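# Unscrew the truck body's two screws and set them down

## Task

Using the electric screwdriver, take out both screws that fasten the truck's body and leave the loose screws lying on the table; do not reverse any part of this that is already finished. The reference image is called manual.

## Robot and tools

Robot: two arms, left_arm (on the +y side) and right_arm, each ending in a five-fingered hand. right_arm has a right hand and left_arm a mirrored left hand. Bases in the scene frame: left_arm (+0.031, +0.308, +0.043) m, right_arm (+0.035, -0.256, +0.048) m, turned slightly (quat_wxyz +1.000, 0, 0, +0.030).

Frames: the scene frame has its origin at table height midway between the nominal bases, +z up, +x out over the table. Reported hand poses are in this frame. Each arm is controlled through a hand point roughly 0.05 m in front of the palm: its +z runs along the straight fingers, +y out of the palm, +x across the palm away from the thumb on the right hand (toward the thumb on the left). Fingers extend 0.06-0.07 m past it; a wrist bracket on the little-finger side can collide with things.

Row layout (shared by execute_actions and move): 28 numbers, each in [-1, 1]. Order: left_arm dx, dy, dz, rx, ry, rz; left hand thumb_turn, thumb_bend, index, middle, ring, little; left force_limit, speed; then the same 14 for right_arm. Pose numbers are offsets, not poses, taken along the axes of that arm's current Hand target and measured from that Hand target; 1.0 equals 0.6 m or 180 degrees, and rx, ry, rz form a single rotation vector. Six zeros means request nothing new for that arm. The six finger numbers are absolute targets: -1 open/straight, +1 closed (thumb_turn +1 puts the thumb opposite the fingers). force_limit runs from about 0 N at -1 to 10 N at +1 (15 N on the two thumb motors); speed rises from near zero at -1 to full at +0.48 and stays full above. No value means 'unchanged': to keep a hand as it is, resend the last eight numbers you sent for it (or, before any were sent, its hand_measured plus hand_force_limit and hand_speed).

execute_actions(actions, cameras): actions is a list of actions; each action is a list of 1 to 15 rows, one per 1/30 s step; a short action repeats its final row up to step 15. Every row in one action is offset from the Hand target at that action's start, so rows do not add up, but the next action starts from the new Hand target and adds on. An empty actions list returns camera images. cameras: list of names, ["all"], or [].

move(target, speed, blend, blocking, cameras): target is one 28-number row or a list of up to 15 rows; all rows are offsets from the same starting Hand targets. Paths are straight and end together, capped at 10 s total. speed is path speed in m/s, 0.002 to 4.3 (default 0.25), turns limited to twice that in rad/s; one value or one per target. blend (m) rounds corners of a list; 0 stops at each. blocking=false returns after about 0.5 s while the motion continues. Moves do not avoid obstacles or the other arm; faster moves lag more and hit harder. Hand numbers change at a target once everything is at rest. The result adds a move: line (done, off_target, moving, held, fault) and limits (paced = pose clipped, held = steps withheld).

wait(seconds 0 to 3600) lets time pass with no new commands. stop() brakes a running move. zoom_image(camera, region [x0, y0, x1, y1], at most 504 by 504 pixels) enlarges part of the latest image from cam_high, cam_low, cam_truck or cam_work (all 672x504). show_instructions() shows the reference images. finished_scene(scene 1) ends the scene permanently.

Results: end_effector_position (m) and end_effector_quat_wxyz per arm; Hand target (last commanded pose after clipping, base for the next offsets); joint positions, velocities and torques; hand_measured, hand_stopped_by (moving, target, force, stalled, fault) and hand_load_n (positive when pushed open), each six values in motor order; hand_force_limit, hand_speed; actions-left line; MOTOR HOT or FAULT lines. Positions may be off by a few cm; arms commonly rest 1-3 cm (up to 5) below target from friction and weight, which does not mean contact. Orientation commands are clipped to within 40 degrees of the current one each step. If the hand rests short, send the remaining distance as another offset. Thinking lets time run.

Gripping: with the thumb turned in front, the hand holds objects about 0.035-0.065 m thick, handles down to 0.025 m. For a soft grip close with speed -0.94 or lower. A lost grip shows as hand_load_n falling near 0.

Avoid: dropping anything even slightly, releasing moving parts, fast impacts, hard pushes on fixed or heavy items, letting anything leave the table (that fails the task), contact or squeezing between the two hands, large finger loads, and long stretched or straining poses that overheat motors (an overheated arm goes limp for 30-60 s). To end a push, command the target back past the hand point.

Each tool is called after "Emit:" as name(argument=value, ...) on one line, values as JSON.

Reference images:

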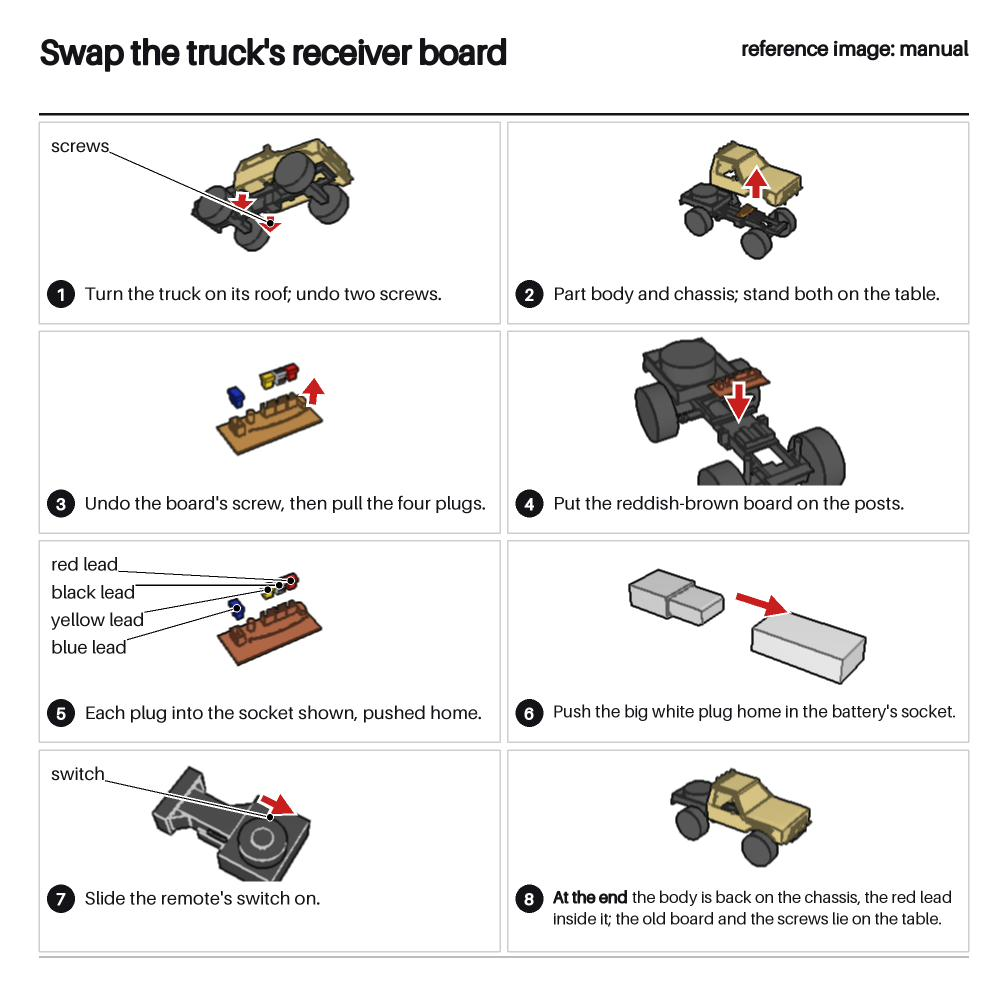

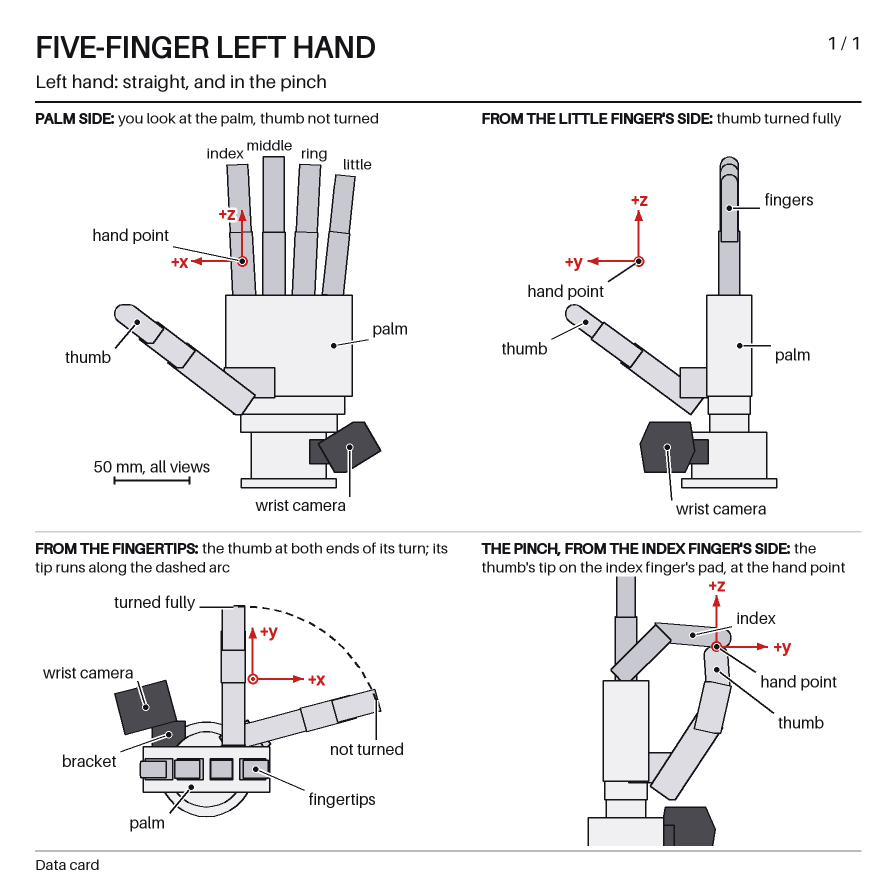

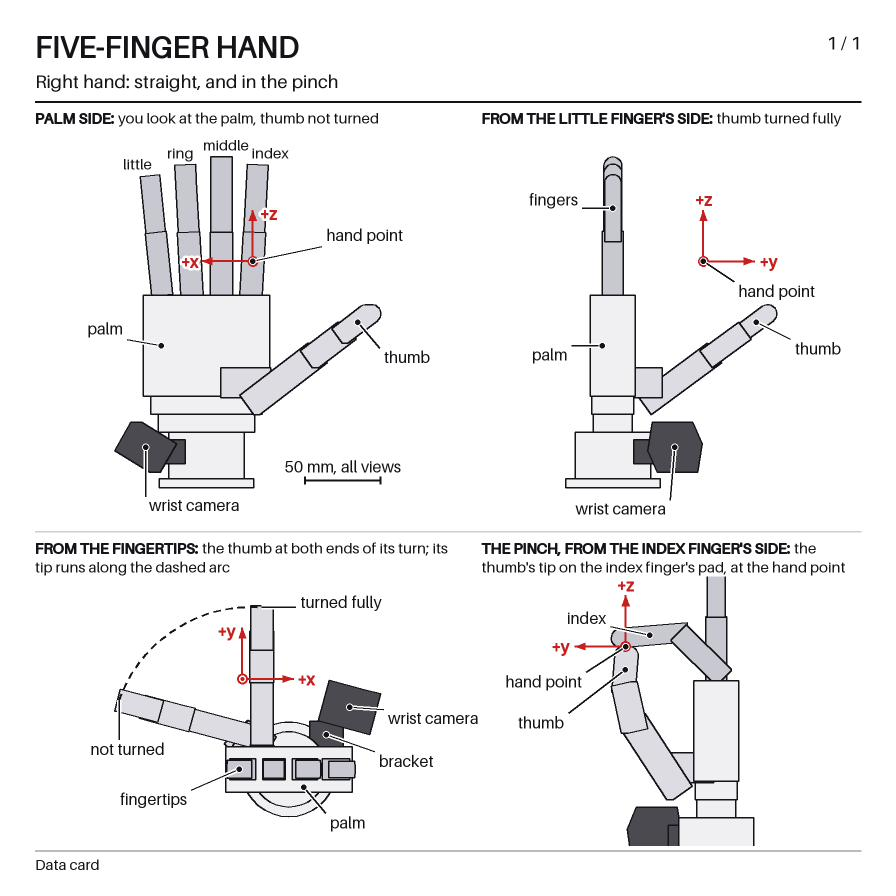

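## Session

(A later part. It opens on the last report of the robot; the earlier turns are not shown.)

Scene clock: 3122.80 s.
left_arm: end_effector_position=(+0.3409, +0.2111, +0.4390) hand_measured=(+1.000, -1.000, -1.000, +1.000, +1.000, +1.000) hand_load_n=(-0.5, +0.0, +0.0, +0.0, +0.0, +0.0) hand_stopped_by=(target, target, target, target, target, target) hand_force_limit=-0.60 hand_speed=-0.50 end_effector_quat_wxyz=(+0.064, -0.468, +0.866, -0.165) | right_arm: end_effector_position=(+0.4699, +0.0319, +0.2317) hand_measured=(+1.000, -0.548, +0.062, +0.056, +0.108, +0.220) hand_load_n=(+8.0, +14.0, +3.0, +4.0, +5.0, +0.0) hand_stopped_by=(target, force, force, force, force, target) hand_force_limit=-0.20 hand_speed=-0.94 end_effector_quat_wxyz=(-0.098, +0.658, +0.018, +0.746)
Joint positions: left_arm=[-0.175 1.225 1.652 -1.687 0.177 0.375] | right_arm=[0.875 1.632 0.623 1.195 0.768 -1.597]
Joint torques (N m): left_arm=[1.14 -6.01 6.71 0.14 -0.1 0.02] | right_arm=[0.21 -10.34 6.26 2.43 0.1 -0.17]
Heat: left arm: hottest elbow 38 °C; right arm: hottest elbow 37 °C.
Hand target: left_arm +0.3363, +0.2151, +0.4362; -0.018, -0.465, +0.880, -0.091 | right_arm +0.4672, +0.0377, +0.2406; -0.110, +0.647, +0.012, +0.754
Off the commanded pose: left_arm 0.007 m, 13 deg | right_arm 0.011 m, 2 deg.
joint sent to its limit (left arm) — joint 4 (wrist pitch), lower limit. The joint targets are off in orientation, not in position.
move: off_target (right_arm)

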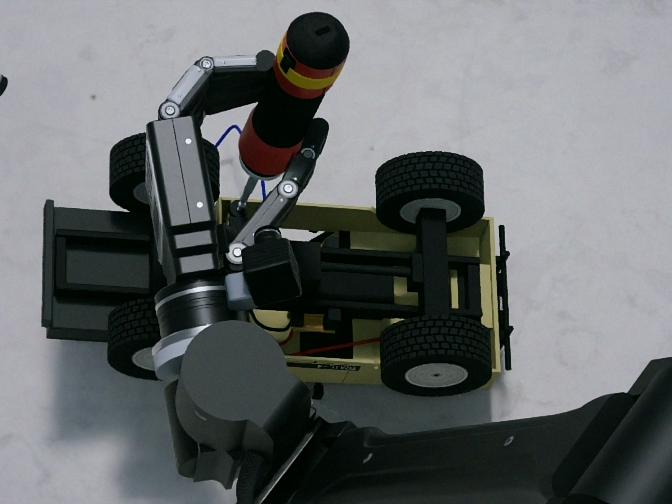

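Emit:
move(target=[0,0,0,0,0,0,1,-1,-1,1,1,1,-0.6,-0.5,-0.00814,0.00032,-0.00055,0.00007,-0.00235,-0.00218,1,-0.54,0.25,0.3,0.35,0.22,-0.2,-0.94], speed=0.01, cameras=["cam_truck"])

Emit:
zoom_image(camera="cam_truck", region=[229, 192, 253, 216])

Scene clock: 3135.10 s.
left_arm: end_effector_position=(+0.3409, +0.2111, +0.4390) hand_measured=(+1.000, -1.000, -1.000, +1.000, +1.000, +1.000) hand_load_n=(+0.0, +0.0, +0.0, +0.0, +0.5, +0.0) hand_stopped_by=(target, target, target, target, target, target) hand_force_limit=-0.60 hand_speed=-0.50 end_effector_quat_wxyz=(+0.064, -0.468, +0.866, -0.165) | right_arm: end_effector_position=(+0.4701, +0.0322, +0.2284) hand_measured=(+1.000, -0.548, +0.062, +0.056, +0.108, +0.220) hand_load_n=(+8.0, +13.5, +3.5, +4.5, +4.5, +0.0) hand_stopped_by=(target, force, force, force, force, target) hand_force_limit=-0.20 hand_speed=-0.94 end_effector_quat_wxyz=(-0.097, +0.660, +0.019, +0.745)
Joint positions: left_arm=[-0.175 1.225 1.652 -1.687 0.177 0.375] | right_arm=[0.875 1.64 0.623 1.197 0.768 -1.596]
Joint torques (N m): left_arm=[1.03 -5.83 6.67 0.05 -0.12 0.02] | right_arm=[0.38 -9.93 6.17 2.3 0.09 -0.16]
Heat: left arm: hottest elbow 38 °C; right arm: hottest elbow 37 °C.
Hand target: left_arm +0.3363, +0.2151, +0.4362; -0.018, -0.465, +0.880, -0.091 | right_arm +0.4676, +0.0382, +0.2358; -0.108, +0.650, +0.015, +0.752
Off the commanded pose: left_arm 0.007 m, 13 deg | right_arm 0.010 m, 2 deg.
joint sent to its limit (left arm) — joint 4 (wrist pitch), lower limit. The joint targets are off in orientation, not in position.
move: done

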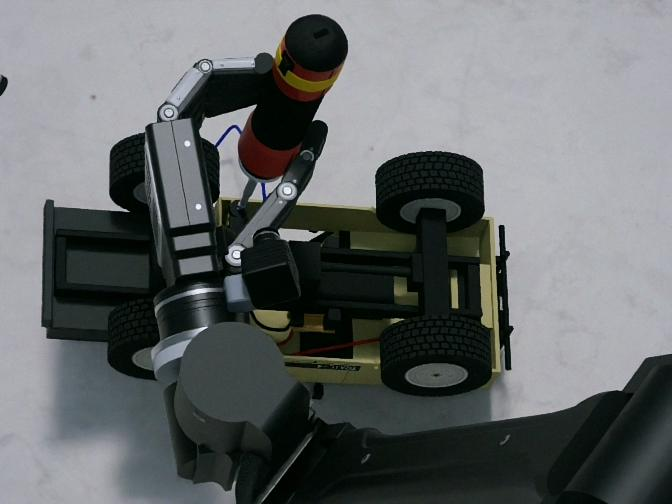

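Scaled by 21.000 from the camera's image (finer frame: 960x720).

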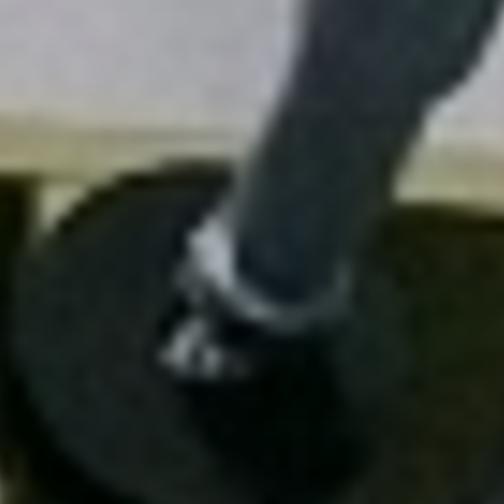

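Emit:
wait(seconds=1, cameras=["cam_truck"])

Emit:
zoom_image(camera="cam_truck", region=[229, 192, 253, 216])

Scene clock: 3139.53 s.
left_arm: end_effector_position=(+0.3409, +0.2111, +0.4390) hand_measured=(+1.000, -1.000, -1.000, +1.000, +1.000, +1.000) hand_load_n=(+0.0, +0.0, +0.0, +0.0, +0.0, +0.0) hand_stopped_by=(target, target, target, target, target, target) hand_force_limit=-0.60 hand_speed=-0.50 end_effector_quat_wxyz=(+0.064, -0.468, +0.866, -0.165) | right_arm: end_effector_position=(+0.4701, +0.0322, +0.2284) hand_measured=(+1.000, -0.548, +0.062, +0.056, +0.108, +0.220) hand_load_n=(+8.0, +13.5, +3.5, +4.0, +4.5, +0.0) hand_stopped_by=(target, force, force, force, force, target) hand_force_limit=-0.20 hand_speed=-0.94 end_effector_quat_wxyz=(-0.097, +0.660, +0.019, +0.745)
Joint positions: left_arm=[-0.175 1.225 1.652 -1.687 0.177 0.375] | right_arm=[0.875 1.64 0.623 1.197 0.768 -1.596]
Joint torques (N m): left_arm=[0.97 -5.6 6.65 0.1 -0.07 0.04] | right_arm=[0.32 -10.05 6.17 2.26 0.1 -0.18]
Heat: left arm: hottest elbow 38 °C; right arm: hottest elbow 37 °C.
Hand target: left_arm +0.3363, +0.2151, +0.4362; -0.018, -0.465, +0.880, -0.091 | right_arm +0.4676, +0.0382, +0.2358; -0.108, +0.650, +0.015, +0.752
Off the commanded pose: left_arm 0.007 m, 13 deg | right_arm 0.010 m, 2 deg.
wait: 1.00 s; at rest from the start

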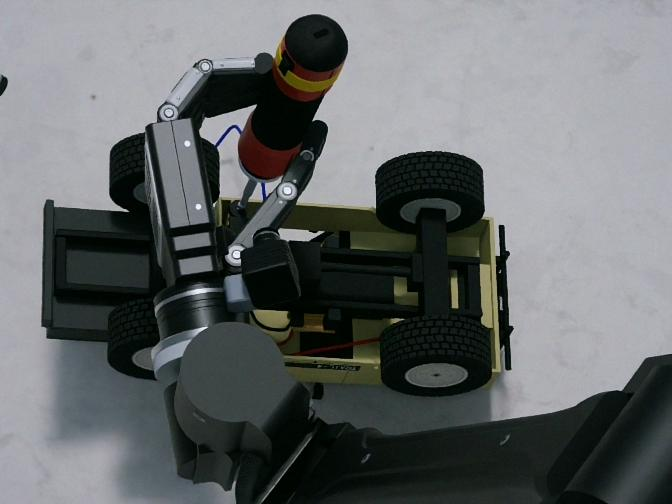

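Scaled by 21.000 from the camera's image (finer frame: 960x720).

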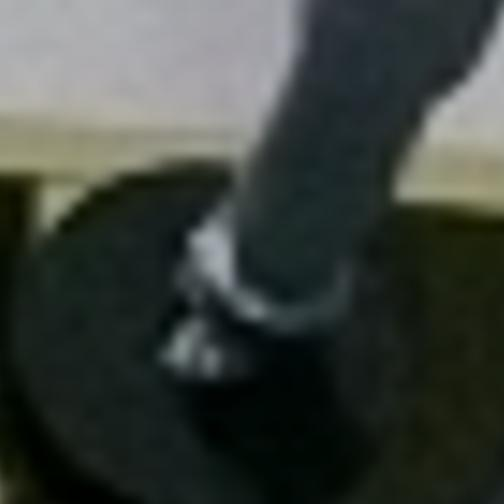

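Emit:
move(target=[0,0,0,0,0,0,1,-1,-1,1,1,1,-0.6,-0.5,0.02972,0.00323,0.00258,0,0,0,1,-0.54,0.25,0.3,0.35,0.22,-0.2,-0.94], speed=0.02, cameras=["cam_truck"])

Emit:
zoom_image(camera="cam_truck", region=[229, 192, 253, 216])

Scene clock: 3148.60 s.
left_arm: end_effector_position=(+0.3409, +0.2111, +0.4390) hand_measured=(+1.000, -1.000, -1.000, +1.000, +1.000, +1.000) hand_load_n=(+0.0, +0.0, +0.0, +0.0, +0.0, +0.0) hand_stopped_by=(target, target, target, target, target, target) hand_force_limit=-0.60 hand_speed=-0.50 end_effector_quat_wxyz=(+0.064, -0.468, +0.866, -0.165) | right_arm: end_effector_position=(+0.4693, +0.0311, +0.2367) hand_measured=(+1.000, -0.548, +0.062, +0.056, +0.108, +0.220) hand_load_n=(+7.5, +13.5, +3.5, +4.0, +4.5, +0.0) hand_stopped_by=(target, force, force, force, force, target) hand_force_limit=-0.20 hand_speed=-0.94 end_effector_quat_wxyz=(-0.098, +0.659, +0.019, +0.745)
Joint positions: left_arm=[-0.175 1.225 1.652 -1.687 0.177 0.375] | right_arm=[0.875 1.613 0.623 1.172 0.768 -1.596]
Joint torques (N m): left_arm=[0.91 -5.71 6.72 0.18 -0.11 0.02] | right_arm=[0.03 -12.04 6.35 1.18 -0.11 -0.17]
Heat: left arm: hottest elbow 38 °C; right arm: hottest elbow 37 °C.
Hand target: left_arm +0.3363, +0.2151, +0.4362; -0.018, -0.465, +0.880, -0.091 | right_arm +0.4671, +0.0340, +0.2533; -0.108, +0.650, +0.015, +0.752
Off the commanded pose: left_arm 0.007 m, 13 deg | right_arm 0.017 m, 2 deg.
joint sent to its limit (left arm) — joint 4 (wrist pitch), lower limit. The joint targets are off in orientation, not in position.
move: off_target (right_arm)

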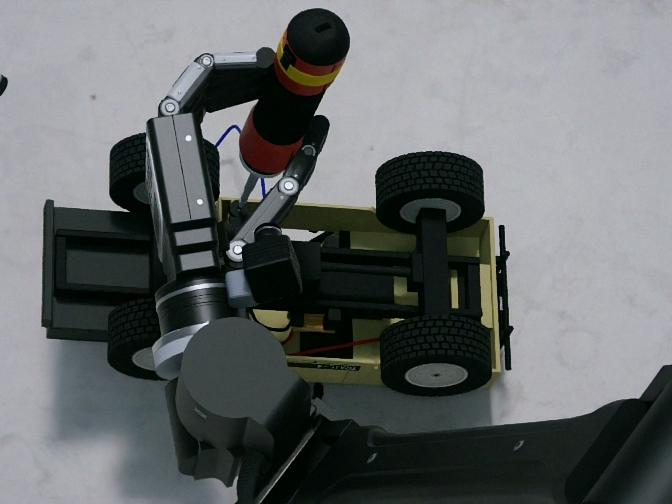

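Scaled by 21.000 from the camera's image (finer frame: 960x720).

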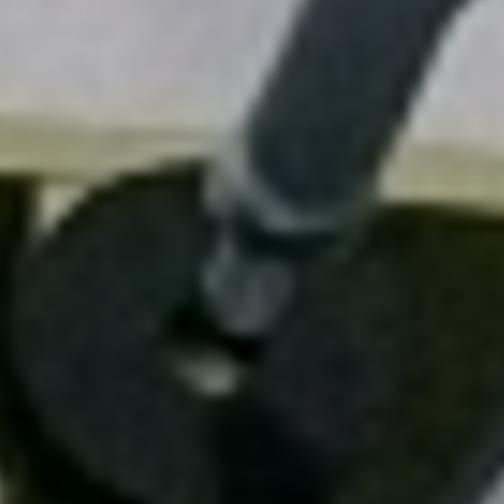

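Emit:
move(target=[0,0,0,0,0,0,1,-1,-1,1,1,1,-0.6,-0.5,0.04458,0.00485,0.00388,0,0,0,1,-0.54,0.25,0.3,0.35,0.22,-0.2,-0.94], speed=0.025, cameras=["cam_truck"])

Emit:
zoom_image(camera="cam_truck", region=[229, 172, 269, 212])

Scene clock: 3156.47 s.
left_arm: end_effector_position=(+0.3409, +0.2111, +0.4390) hand_measured=(+1.000, -1.000, -1.000, +1.000, +1.000, +1.000) hand_load_n=(+0.0, +0.0, +0.0, +0.0, +0.0, +0.0) hand_stopped_by=(target, target, target, target, target, target) hand_force_limit=-0.60 hand_speed=-0.50 end_effector_quat_wxyz=(+0.064, -0.468, +0.866, -0.165) | right_arm: end_effector_position=(+0.4658, +0.0275, +0.2614) hand_measured=(+1.000, -0.548, +0.062, +0.056, +0.108, +0.220) hand_load_n=(+7.5, +14.0, +3.0, +4.0, +4.5, +0.0) hand_stopped_by=(target, force, force, force, force, target) hand_force_limit=-0.20 hand_speed=-0.94 end_effector_quat_wxyz=(-0.098, +0.660, +0.022, +0.744)
Joint positions: left_arm=[-0.175 1.225 1.652 -1.687 0.177 0.375] | right_arm=[0.875 1.525 0.623 1.079 0.762 -1.595]
Joint torques (N m): left_arm=[0.85 -5.77 6.72 0.21 -0.05 0.04] | right_arm=[-0.67 -11.58 7.39 1.21 -0.18 -0.16]
Heat: left arm: hottest elbow 38 °C; right arm: hottest elbow 37 °C.
Hand target: left_arm +0.3363, +0.2151, +0.4362; -0.018, -0.465, +0.880, -0.091 | right_arm +0.4664, +0.0278, +0.2795; -0.108, +0.650, +0.015, +0.752
Off the commanded pose: left_arm 0.007 m, 13 deg | right_arm 0.018 m, 2 deg.
joint sent to its limit (left arm) — joint 4 (wrist pitch), lower limit. The joint targets are off in orientation, not in position.
move: off_target (right_arm)

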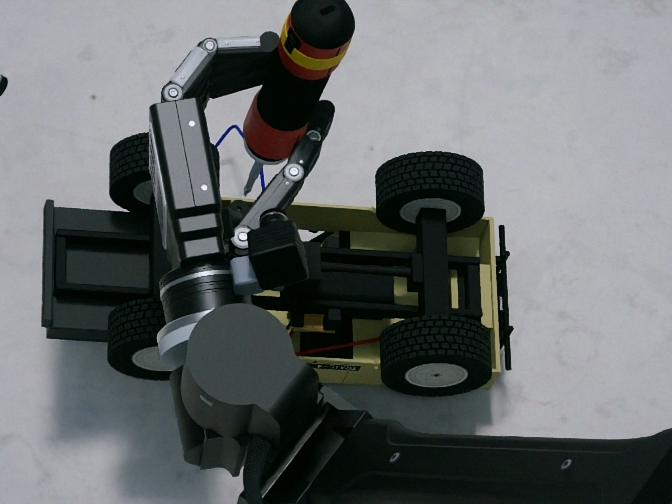

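Scaled by 12.600 from the camera's image (finer frame: 960x720).

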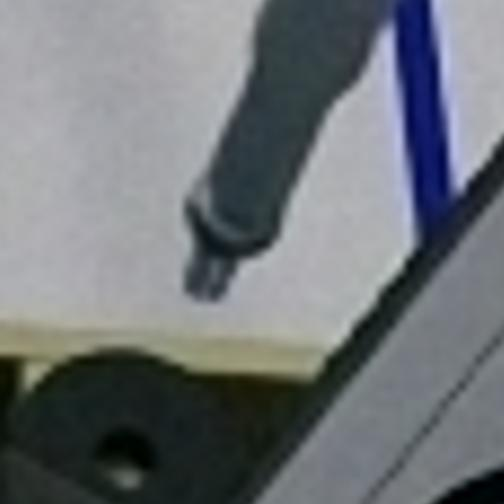

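Emit:
move(target=[[0,0,0,0,0,0,1,-1,-1,1,1,1,-0.6,-0.5,0.13078,-0.01571,0.02061,0,0,0,1,-0.54,0.25,0.3,0.35,0.22,-0.2,-0.94],[0,0,0,0,0,0,1,-1,-1,1,1,1,-0.6,-0.5,0.09882,0.48428,-0.03673,-0.11242,-0.09358,0.23842,1,-0.54,0.25,0.3,0.35,0.22,-0.2,-0.94]], speed=[0.1, 0.15], blend=[0.02, 0], cameras=["cam_truck", "cam_work"])

Scene clock: 3345.13 s.
left_arm: end_effector_position=(+0.3409, +0.2111, +0.4390) hand_measured=(+1.000, -1.000, -1.000, +1.000, +1.000, +1.000) hand_load_n=(+0.0, +0.0, +0.0, +0.0, +0.0, +0.0) hand_stopped_by=(target, target, target, target, target, target) hand_force_limit=-0.60 hand_speed=-0.50 end_effector_quat_wxyz=(+0.064, -0.468, +0.866, -0.165) | right_arm: end_effector_position=(+0.4720, -0.2667, +0.2524) hand_measured=(+1.000, -0.548, +0.062, +0.056, +0.108, +0.220) hand_load_n=(+7.0, +14.0, +3.0, +4.0, +5.0, +0.0) hand_stopped_by=(target, force, force, force, force, target) hand_force_limit=-0.20 hand_speed=-0.94 end_effector_quat_wxyz=(-0.241, +0.744, -0.342, +0.521)
Joint positions: left_arm=[-0.175 1.225 1.652 -1.687 0.177 0.375] | right_arm=[-0.042 0.91 0.608 -0.046 0.014 -0.701]
Joint torques (N m): left_arm=[0.91 -5.66 6.64 0.09 -0.11 0.02] | right_arm=[-0.91 -5.36 15.53 1.52 0.06 -0.07]
Heat: left arm: hottest elbow 38 °C; right arm: hottest elbow 38 °C.
Hand target: left_arm +0.3363, +0.2151, +0.4362; -0.018, -0.465, +0.880, -0.091 | right_arm +0.4897, -0.2679, +0.2999; -0.257, +0.719, -0.335, +0.551
Off the commanded pose: left_arm 0.007 m, 13 deg | right_arm 0.051 m, 5 deg.
joint sent to its limit (left arm) — joint 4 (wrist pitch), lower limit. The joint targets are off in orientation, not in position.
move: off_target (right_arm)

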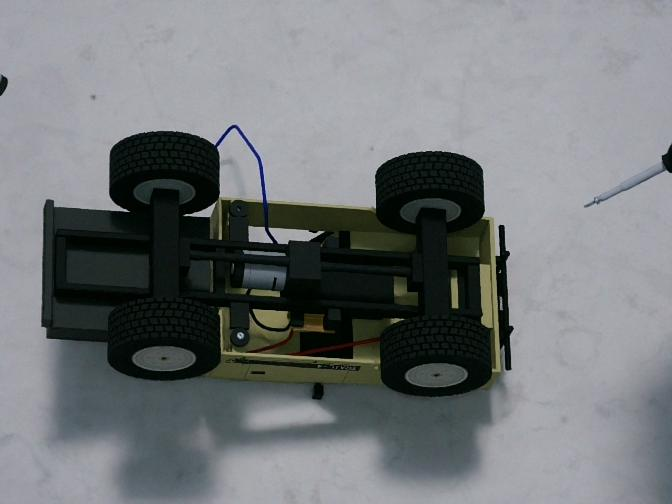

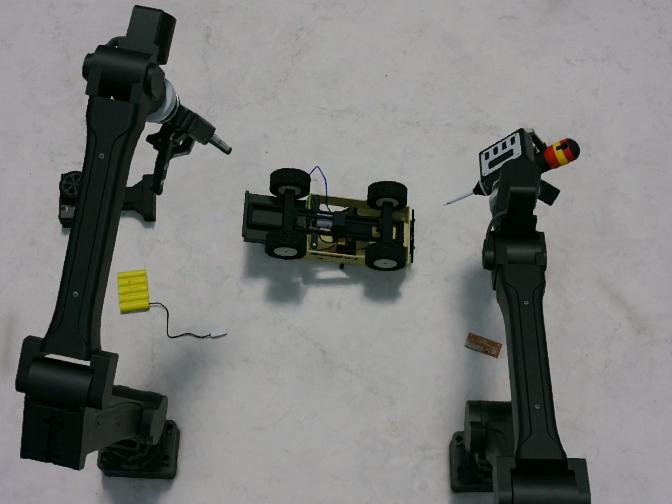

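Emit:
zoom_image(camera="cam_truck", region=[572, 180, 622, 220])

Emit:
zoom_image(camera="cam_truck", region=[220, 190, 260, 220])

Emit:
zoom_image(camera="cam_truck", region=[220, 320, 260, 350])

Scaled by 10.080 from the camera's image (finer frame: 960x720).

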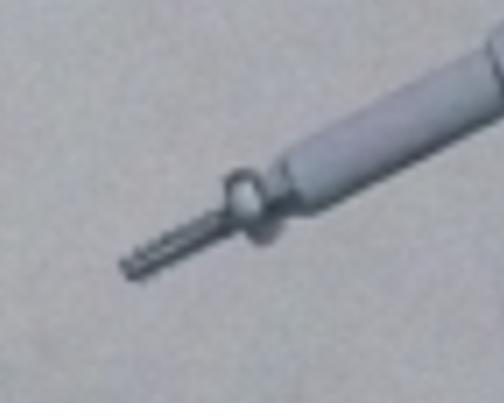

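Scaled by 12.600 from the camera's image (finer frame: 960x720).

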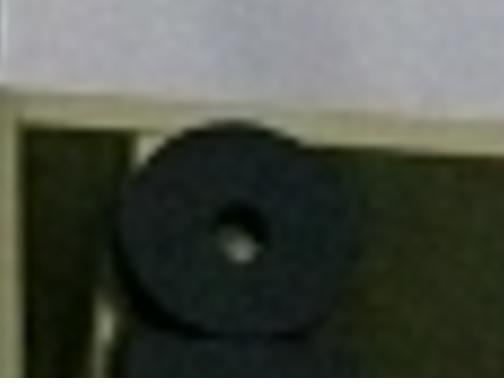

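Scaled by 12.600 from the camera's image (finer frame: 960x720).

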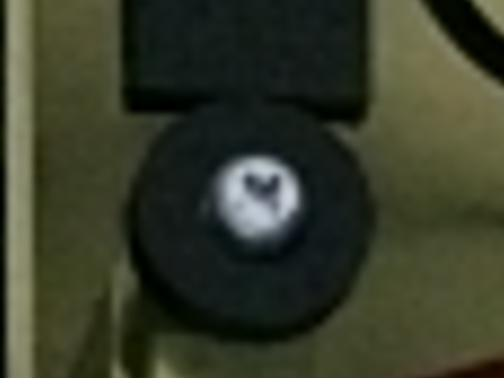

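Emit:
move(target=[0,0,0,0,0,0,1,-1,-1,1,1,1,-0.6,-0.5,-0.15525,0.185,0.06475,0,0,0,1,-0.54,0.25,0.3,0.35,0.22,-0.2,-0.94], speed=0.1, cameras=["cam_truck"])

Emit:
zoom_image(camera="cam_truck", region=[562, 220, 662, 320])

Scene clock: 3370.07 s.
left_arm: end_effector_position=(+0.3409, +0.2111, +0.4390) hand_measured=(+1.000, -1.000, -1.000, +1.000, +1.000, +1.000) hand_load_n=(+0.0, +0.0, +0.0, +0.0, +0.0, +0.0) hand_stopped_by=(target, target, target, target, target, target) hand_force_limit=-0.60 hand_speed=-0.50 end_effector_quat_wxyz=(+0.064, -0.468, +0.866, -0.165) | right_arm: end_effector_position=(+0.4792, -0.2665, +0.1324) hand_measured=(+1.000, -0.548, +0.062, +0.056, +0.108, +0.220) hand_load_n=(+7.0, +13.5, +3.0, +4.0, +5.0, +0.0) hand_stopped_by=(target, force, force, force, force, target) hand_force_limit=-0.20 hand_speed=-0.94 end_effector_quat_wxyz=(-0.246, +0.737, -0.339, +0.531)
Joint positions: left_arm=[-0.175 1.225 1.652 -1.687 0.177 0.375] | right_arm=[-0.042 1.198 0.389 0.489 0.014 -0.7]
Joint torques (N m): left_arm=[0.62 -5.54 6.61 0.25 -0.09 0] | right_arm=[-1.03 -6.3 8.36 2.77 0.06 -0.05]
Heat: left arm: hottest elbow 38 °C; right arm: hottest elbow 43 °C.
Hand target: left_arm +0.3363, +0.2151, +0.4362; -0.018, -0.465, +0.880, -0.091 | right_arm +0.4897, -0.2679, +0.1501; -0.257, +0.719, -0.335, +0.552
Off the commanded pose: left_arm 0.007 m, 13 deg | right_arm 0.020 m, 3 deg.
joint sent to its limit (left arm) — joint 4 (wrist pitch), lower limit. The joint targets are off in orientation, not in position.
move: off_target (right_arm)

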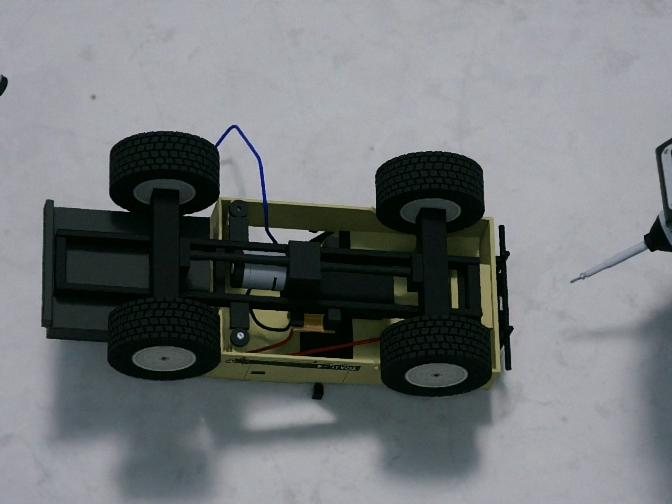

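Scaled by 5.040 from the camera's image (finer frame: 960x720).

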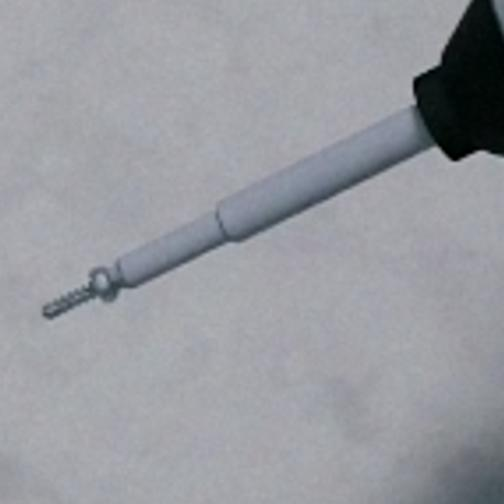

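Emit:
move(target=[0,0,0,0,0,0,1,-1,-1,1,1,1,-0.6,-0.5,-0.04658,0.0555,0.01943,0,0,0,1,-0.54,0.25,0.3,0.35,0.22,-0.2,-0.94], speed=0.05, cameras=["cam_truck"])

Emit:
zoom_image(camera="cam_truck", region=[542, 280, 622, 360])

Scene clock: 3446.43 s.
left_arm: end_effector_position=(+0.3409, +0.2111, +0.4390) hand_measured=(+1.000, -1.000, -1.000, +1.000, +1.000, +1.000) hand_load_n=(+0.0, +0.0, +0.0, +0.0, +0.0, +0.0) hand_stopped_by=(target, target, target, target, target, target) hand_force_limit=-0.60 hand_speed=-0.50 end_effector_quat_wxyz=(+0.064, -0.468, +0.866, -0.165) | right_arm: end_effector_position=(+0.4803, -0.2664, +0.0905) hand_measured=(+1.000, -0.548, +0.062, +0.056, +0.108, +0.220) hand_load_n=(+7.0, +13.5, +3.0, +4.5, +5.0, +0.0) hand_stopped_by=(target, force, force, force, force, target) hand_force_limit=-0.20 hand_speed=-0.94 end_effector_quat_wxyz=(-0.247, +0.735, -0.339, +0.533)
Joint positions: left_arm=[-0.175 1.225 1.652 -1.687 0.177 0.375] | right_arm=[-0.042 1.372 0.345 0.712 0.014 -0.7]
Joint torques (N m): left_arm=[0.73 -5.66 6.69 0.16 -0.09 0.02] | right_arm=[-1.03 -6.95 6.49 2.8 0.04 -0.03]
Heat: left arm: hottest elbow 38 °C; right arm: hottest elbow 40 °C.
Hand target: left_arm +0.3363, +0.2151, +0.4362; -0.018, -0.465, +0.880, -0.091 | right_arm +0.4896, -0.2679, +0.1049; -0.257, +0.719, -0.335, +0.551
Off the commanded pose: left_arm 0.007 m, 13 deg | right_arm 0.017 m, 3 deg.
joint sent to its limit (left arm) — joint 4 (wrist pitch), lower limit. The joint targets are off in orientation, not in position.
move: off_target (right_arm)

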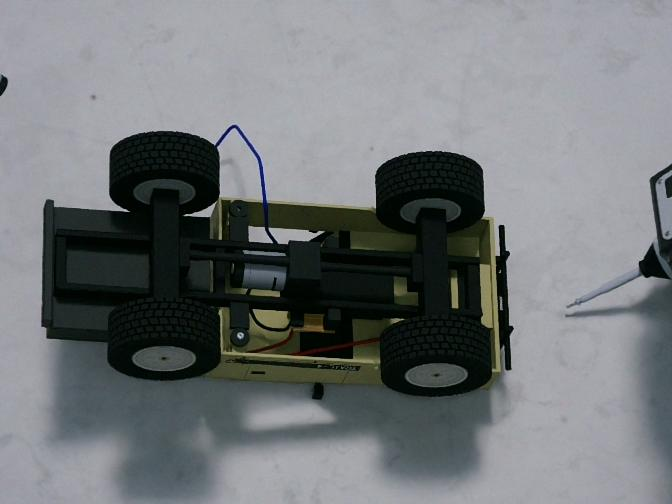

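Scaled by 6.300 from the camera's image (finer frame: 960x720).

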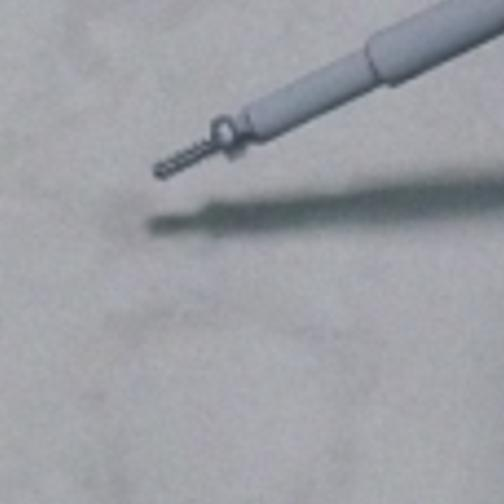

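Emit:
move(target=[0,0,0,0,0,0,1,-1,-1,1,1,1,-0.6,-0.5,-0.00828,0.00987,0.00345,0,0,0,1,-0.54,0.25,0.3,0.35,0.22,-0.2,-0.94], speed=0.03, cameras=["cam_truck"])

Emit:
zoom_image(camera="cam_truck", region=[542, 290, 602, 340])

Scene clock: 3453.97 s.
left_arm: end_effector_position=(+0.3409, +0.2111, +0.4390) hand_measured=(+1.000, -1.000, -1.000, +1.000, +1.000, +1.000) hand_load_n=(+0.0, +0.0, +0.0, +0.0, +0.0, +0.0) hand_stopped_by=(target, target, target, target, target, target) hand_force_limit=-0.60 hand_speed=-0.50 end_effector_quat_wxyz=(+0.064, -0.468, +0.866, -0.165) | right_arm: end_effector_position=(+0.4811, -0.2664, +0.0839) hand_measured=(+1.000, -0.548, +0.062, +0.056, +0.108, +0.220) hand_load_n=(+7.0, +14.0, +3.0, +4.5, +5.0, +0.0) hand_stopped_by=(target, force, force, force, force, target) hand_force_limit=-0.20 hand_speed=-0.94 end_effector_quat_wxyz=(-0.248, +0.734, -0.338, +0.534)
Joint positions: left_arm=[-0.175 1.225 1.652 -1.687 0.177 0.375] | right_arm=[-0.042 1.406 0.34 0.754 0.014 -0.699]
Joint torques (N m): left_arm=[1.03 -5.89 6.61 0.09 -0.1 0.03] | right_arm=[-0.97 -6.89 6.09 2.78 0.08 -0.04]
Heat: left arm: hottest elbow 38 °C; right arm: hottest elbow 39 °C.
Hand target: left_arm +0.3363, +0.2151, +0.4362; -0.018, -0.465, +0.880, -0.091 | right_arm +0.4897, -0.2679, +0.0970; -0.257, +0.719, -0.336, +0.551
Off the commanded pose: left_arm 0.007 m, 13 deg | right_arm 0.016 m, 3 deg.
joint sent to its limit (left arm) — joint 4 (wrist pitch), lower limit. The joint targets are off in orientation, not in position.
move: off_target (right_arm)

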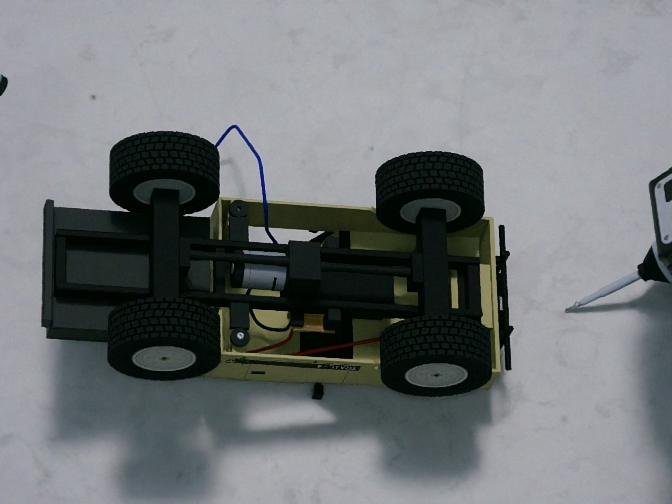

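Scaled by 8.400 from the camera's image (finer frame: 960x720).

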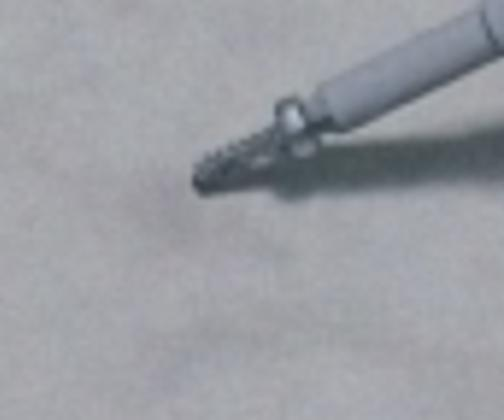

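Emit:
move(target=[0,0,0,0,0,0,1,-1,-1,1,1,1,-0.6,-0.5,-0.00311,0.0037,0.0013,0,0,0,1,-0.54,0.25,0.3,0.35,0.22,-0.2,-0.94], speed=0.02, cameras=["cam_truck"])

Emit:
zoom_image(camera="cam_truck", region=[552, 294, 592, 324])

Scene clock: 3466.27 s.
left_arm: end_effector_position=(+0.3409, +0.2111, +0.4390) hand_measured=(+1.000, -1.000, -1.000, +1.000, +1.000, +1.000) hand_load_n=(+0.0, +0.0, +0.0, +0.0, +0.0, +0.0) hand_stopped_by=(target, target, target, target, target, target) hand_force_limit=-0.60 hand_speed=-0.50 end_effector_quat_wxyz=(+0.064, -0.468, +0.866, -0.165) | right_arm: end_effector_position=(+0.4825, -0.2663, +0.0833) hand_measured=(+1.000, -0.548, +0.062, +0.056, +0.108, +0.220) hand_load_n=(+6.5, +14.0, +2.5, +4.0, +5.5, +0.0) hand_stopped_by=(target, force, force, force, force, target) hand_force_limit=-0.20 hand_speed=-0.94 end_effector_quat_wxyz=(-0.249, +0.732, -0.338, +0.536)
Joint positions: left_arm=[-0.175 1.225 1.652 -1.687 0.177 0.375] | right_arm=[-0.042 1.417 0.34 0.771 0.014 -0.698]
Joint torques (N m): left_arm=[1.03 -5.36 6.67 0.18 -0.11 0.03] | right_arm=[-0.91 -6.77 5.86 2.71 0.08 -0.06]
Heat: left arm: hottest elbow 38 °C; right arm: hottest elbow 38 °C.
Hand target: left_arm +0.3363, +0.2151, +0.4362; -0.018, -0.465, +0.880, -0.091 | right_arm +0.4897, -0.2679, +0.0941; -0.257, +0.719, -0.335, +0.552
Off the commanded pose: left_arm 0.007 m, 13 deg | right_arm 0.013 m, 3 deg.
joint sent to its limit (left arm) — joint 4 (wrist pitch), lower limit. The joint targets are off in orientation, not in position.
move: off_target (right_arm)

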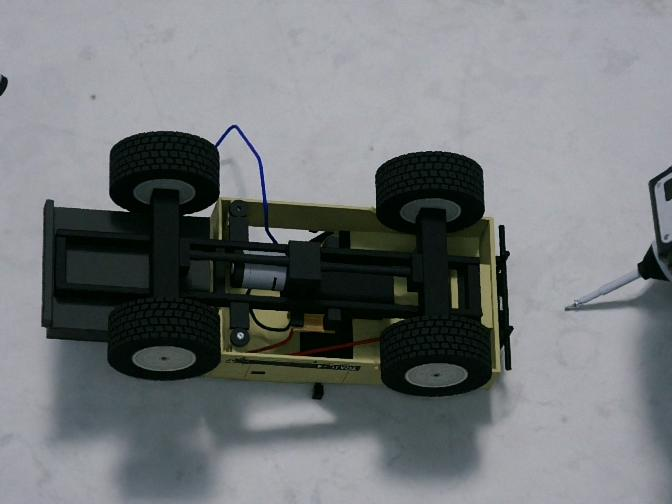

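Scaled by 12.600 from the camera's image (finer frame: 960x720).

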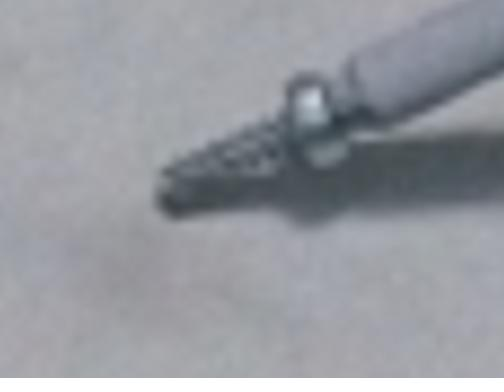

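Emit:
move(target=[0,0,0,0,0,0,1,-1,-1,1,1,1,-0.6,-0.5,-0.00373,0.00444,0.00155,0,0,0,1,-0.54,0.25,0.3,0.35,0.22,-0.2,-0.94], speed=0.02, cameras=["cam_truck"])

Emit:
zoom_image(camera="cam_truck", region=[552, 294, 592, 324])

Scene clock: 3473.23 s.
left_arm: end_effector_position=(+0.3409, +0.2111, +0.4390) hand_measured=(+1.000, -1.000, -1.000, +1.000, +1.000, +1.000) hand_load_n=(+0.5, +0.0, +0.0, +0.0, +0.0, +0.0) hand_stopped_by=(target, target, target, target, target, target) hand_force_limit=-0.60 hand_speed=-0.50 end_effector_quat_wxyz=(+0.064, -0.468, +0.866, -0.165) | right_arm: end_effector_position=(+0.4838, -0.2662, +0.0811) hand_measured=(+1.000, -0.548, +0.062, +0.056, +0.108, +0.220) hand_load_n=(+6.5, +13.5, +3.0, +4.5, +5.0, +0.0) hand_stopped_by=(target, force, force, force, force, target) hand_force_limit=-0.20 hand_speed=-0.94 end_effector_quat_wxyz=(-0.250, +0.731, -0.338, +0.537)
Joint positions: left_arm=[-0.175 1.225 1.652 -1.687 0.177 0.375] | right_arm=[-0.042 1.433 0.34 0.791 0.014 -0.697]
Joint torques (N m): left_arm=[1.03 -5.66 6.6 0.09 -0.11 0.04] | right_arm=[-0.91 -6.77 5.37 2.71 0.06 -0.07]
Heat: left arm: hottest elbow 38 °C; right arm: hottest elbow 38 °C.
Hand target: left_arm +0.3363, +0.2151, +0.4362; -0.018, -0.465, +0.880, -0.091 | right_arm +0.4897, -0.2679, +0.0905; -0.257, +0.719, -0.336, +0.552
Off the commanded pose: left_arm 0.007 m, 13 deg | right_arm 0.011 m, 2 deg.
joint sent to its limit (left arm) — joint 4 (wrist pitch), lower limit. The joint targets are off in orientation, not in position.
move: off_target (right_arm)

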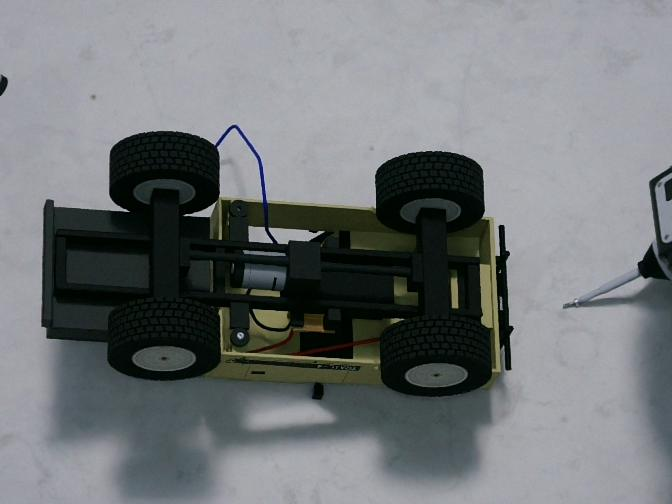

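Scaled by 12.600 from the camera's image (finer frame: 960x720).

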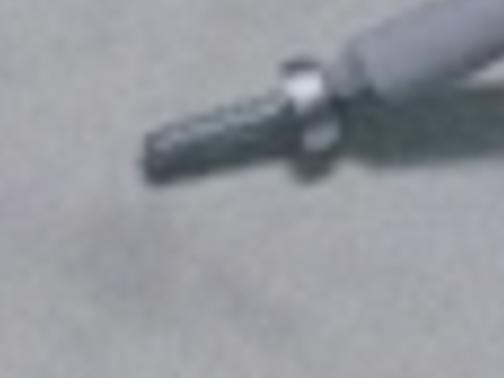

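Emit:
move(target=[[0,0,0,0,0,0,1,-1,-1,1,1,1,-0.6,-0.5,0.03105,-0.037,-0.01295,0,0,0,1,-0.54,0.25,0.3,0.35,0.22,-0.2,-0.94],[0,0,0,0,0,0,1,-1,-1,1,1,1,-0.6,-0.5,0.08467,0.00802,-0.01295,0,0,0,1,-0.54,0.25,0.3,0.35,0.22,-0.2,-0.94],[0,0,0,0,0,0,1,-1,-1,1,1,1,-0.6,-0.5,0.06603,0.03022,-0.00518,0,0,0,1,-0.54,0.25,0.3,0.35,0.22,-0.2,-0.94]], speed=0.06, blend=0.005, cameras=["cam_truck"])

Emit:
zoom_image(camera="cam_truck", region=[612, 280, 662, 330])

Scene clock: 3482.67 s.
left_arm: end_effector_position=(+0.3409, +0.2111, +0.4390) hand_measured=(+1.000, -1.000, -1.000, +1.000, +1.000, +1.000) hand_load_n=(+0.0, +0.0, +0.0, +0.0, +0.0, +0.0) hand_stopped_by=(target, target, target, target, target, target) hand_force_limit=-0.60 hand_speed=-0.50 end_effector_quat_wxyz=(+0.064, -0.468, +0.866, -0.165) | right_arm: end_effector_position=(+0.4759, -0.3028, +0.0833) hand_measured=(+1.000, -0.548, +0.062, +0.056, +0.108, +0.220) hand_load_n=(+7.0, +13.5, +3.0, +4.0, +5.0, +0.0) hand_stopped_by=(target, force, force, force, force, target) hand_force_limit=-0.20 hand_speed=-0.94 end_effector_quat_wxyz=(-0.257, +0.732, -0.353, +0.524)
Joint positions: left_arm=[-0.175 1.225 1.652 -1.687 0.177 0.375] | right_arm=[-0.183 1.389 0.34 0.721 -0.124 -0.706]
Joint torques (N m): left_arm=[0.97 -5.66 6.63 0.18 -0.11 0.01] | right_arm=[-1.32 -6.89 7.06 2.8 -0.05 -0.37]
Heat: left arm: hottest elbow 38 °C; right arm: hottest elbow 38 °C.
Hand target: left_arm +0.3363, +0.2151, +0.4362; -0.018, -0.465, +0.880, -0.091 | right_arm +0.4897, -0.3100, +0.1025; -0.257, +0.719, -0.336, +0.552
Off the commanded pose: left_arm 0.007 m, 13 deg | right_arm 0.025 m, 4 deg.
joint sent to its limit (left arm) — joint 4 (wrist pitch), lower limit. The joint targets are off in orientation, not in position.
move: off_target (right_arm)

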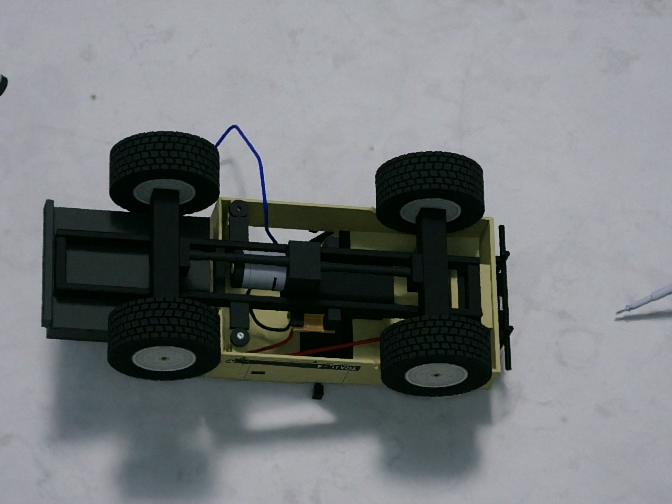

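Scaled by 10.080 from the camera's image (finer frame: 960x720).

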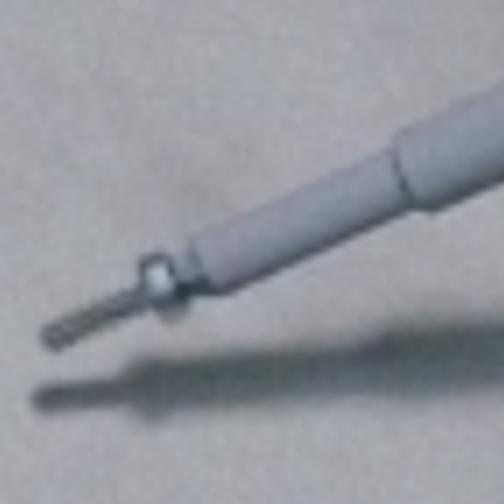

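Emit:
move(target=[0,0,0,0,0,0,1,-1,-1,1,1,1,-0.6,-0.5,-0.00725,0.00863,0.00302,0,0,0,1,-0.54,0.25,0.3,0.35,0.22,-0.2,-0.94], speed=0.02, cameras=["cam_truck"])

Emit:
zoom_image(camera="cam_truck", region=[602, 290, 642, 320])

Scene clock: 3488.17 s.
left_arm: end_effector_position=(+0.3409, +0.2111, +0.4390) hand_measured=(+1.000, -1.000, -1.000, +1.000, +1.000, +1.000) hand_load_n=(+0.0, -0.5, +0.0, +0.0, +0.0, +0.0) hand_stopped_by=(target, target, target, target, target, target) hand_force_limit=-0.60 hand_speed=-0.50 end_effector_quat_wxyz=(+0.064, -0.468, +0.866, -0.165) | right_arm: end_effector_position=(+0.4785, -0.3031, +0.0798) hand_measured=(+1.000, -0.548, +0.062, +0.056, +0.108, +0.220) hand_load_n=(+7.0, +14.0, +3.0, +4.0, +5.0, +0.0) hand_stopped_by=(target, force, force, force, force, target) hand_force_limit=-0.20 hand_speed=-0.94 end_effector_quat_wxyz=(-0.258, +0.730, -0.352, +0.526)
Joint positions: left_arm=[-0.175 1.225 1.652 -1.687 0.177 0.375] | right_arm=[-0.183 1.417 0.34 0.757 -0.124 -0.706]
Joint torques (N m): left_arm=[0.62 -5.77 6.69 0.17 -0.11 0.01] | right_arm=[-1.38 -6.89 6.39 2.81 -0.05 -0.37]
Heat: left arm: hottest elbow 38 °C; right arm: hottest elbow 38 °C.
Hand target: left_arm +0.3363, +0.2151, +0.4362; -0.018, -0.465, +0.880, -0.091 | right_arm +0.4897, -0.3100, +0.0955; -0.257, +0.719, -0.336, +0.552
Off the commanded pose: left_arm 0.007 m, 13 deg | right_arm 0.021 m, 4 deg.
joint sent to its limit (left arm) — joint 4 (wrist pitch), lower limit. The joint targets are off in orientation, not in position.
move: off_target (right_arm)

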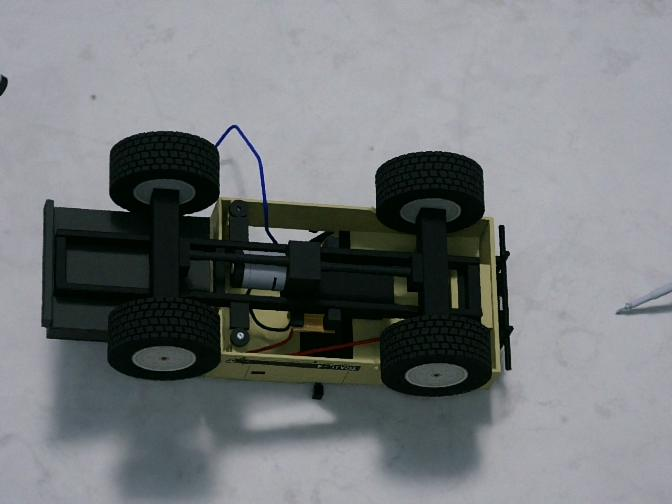

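Scaled by 12.600 from the camera's image (finer frame: 960x720).

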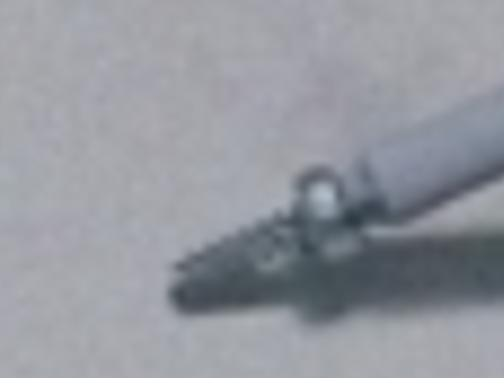

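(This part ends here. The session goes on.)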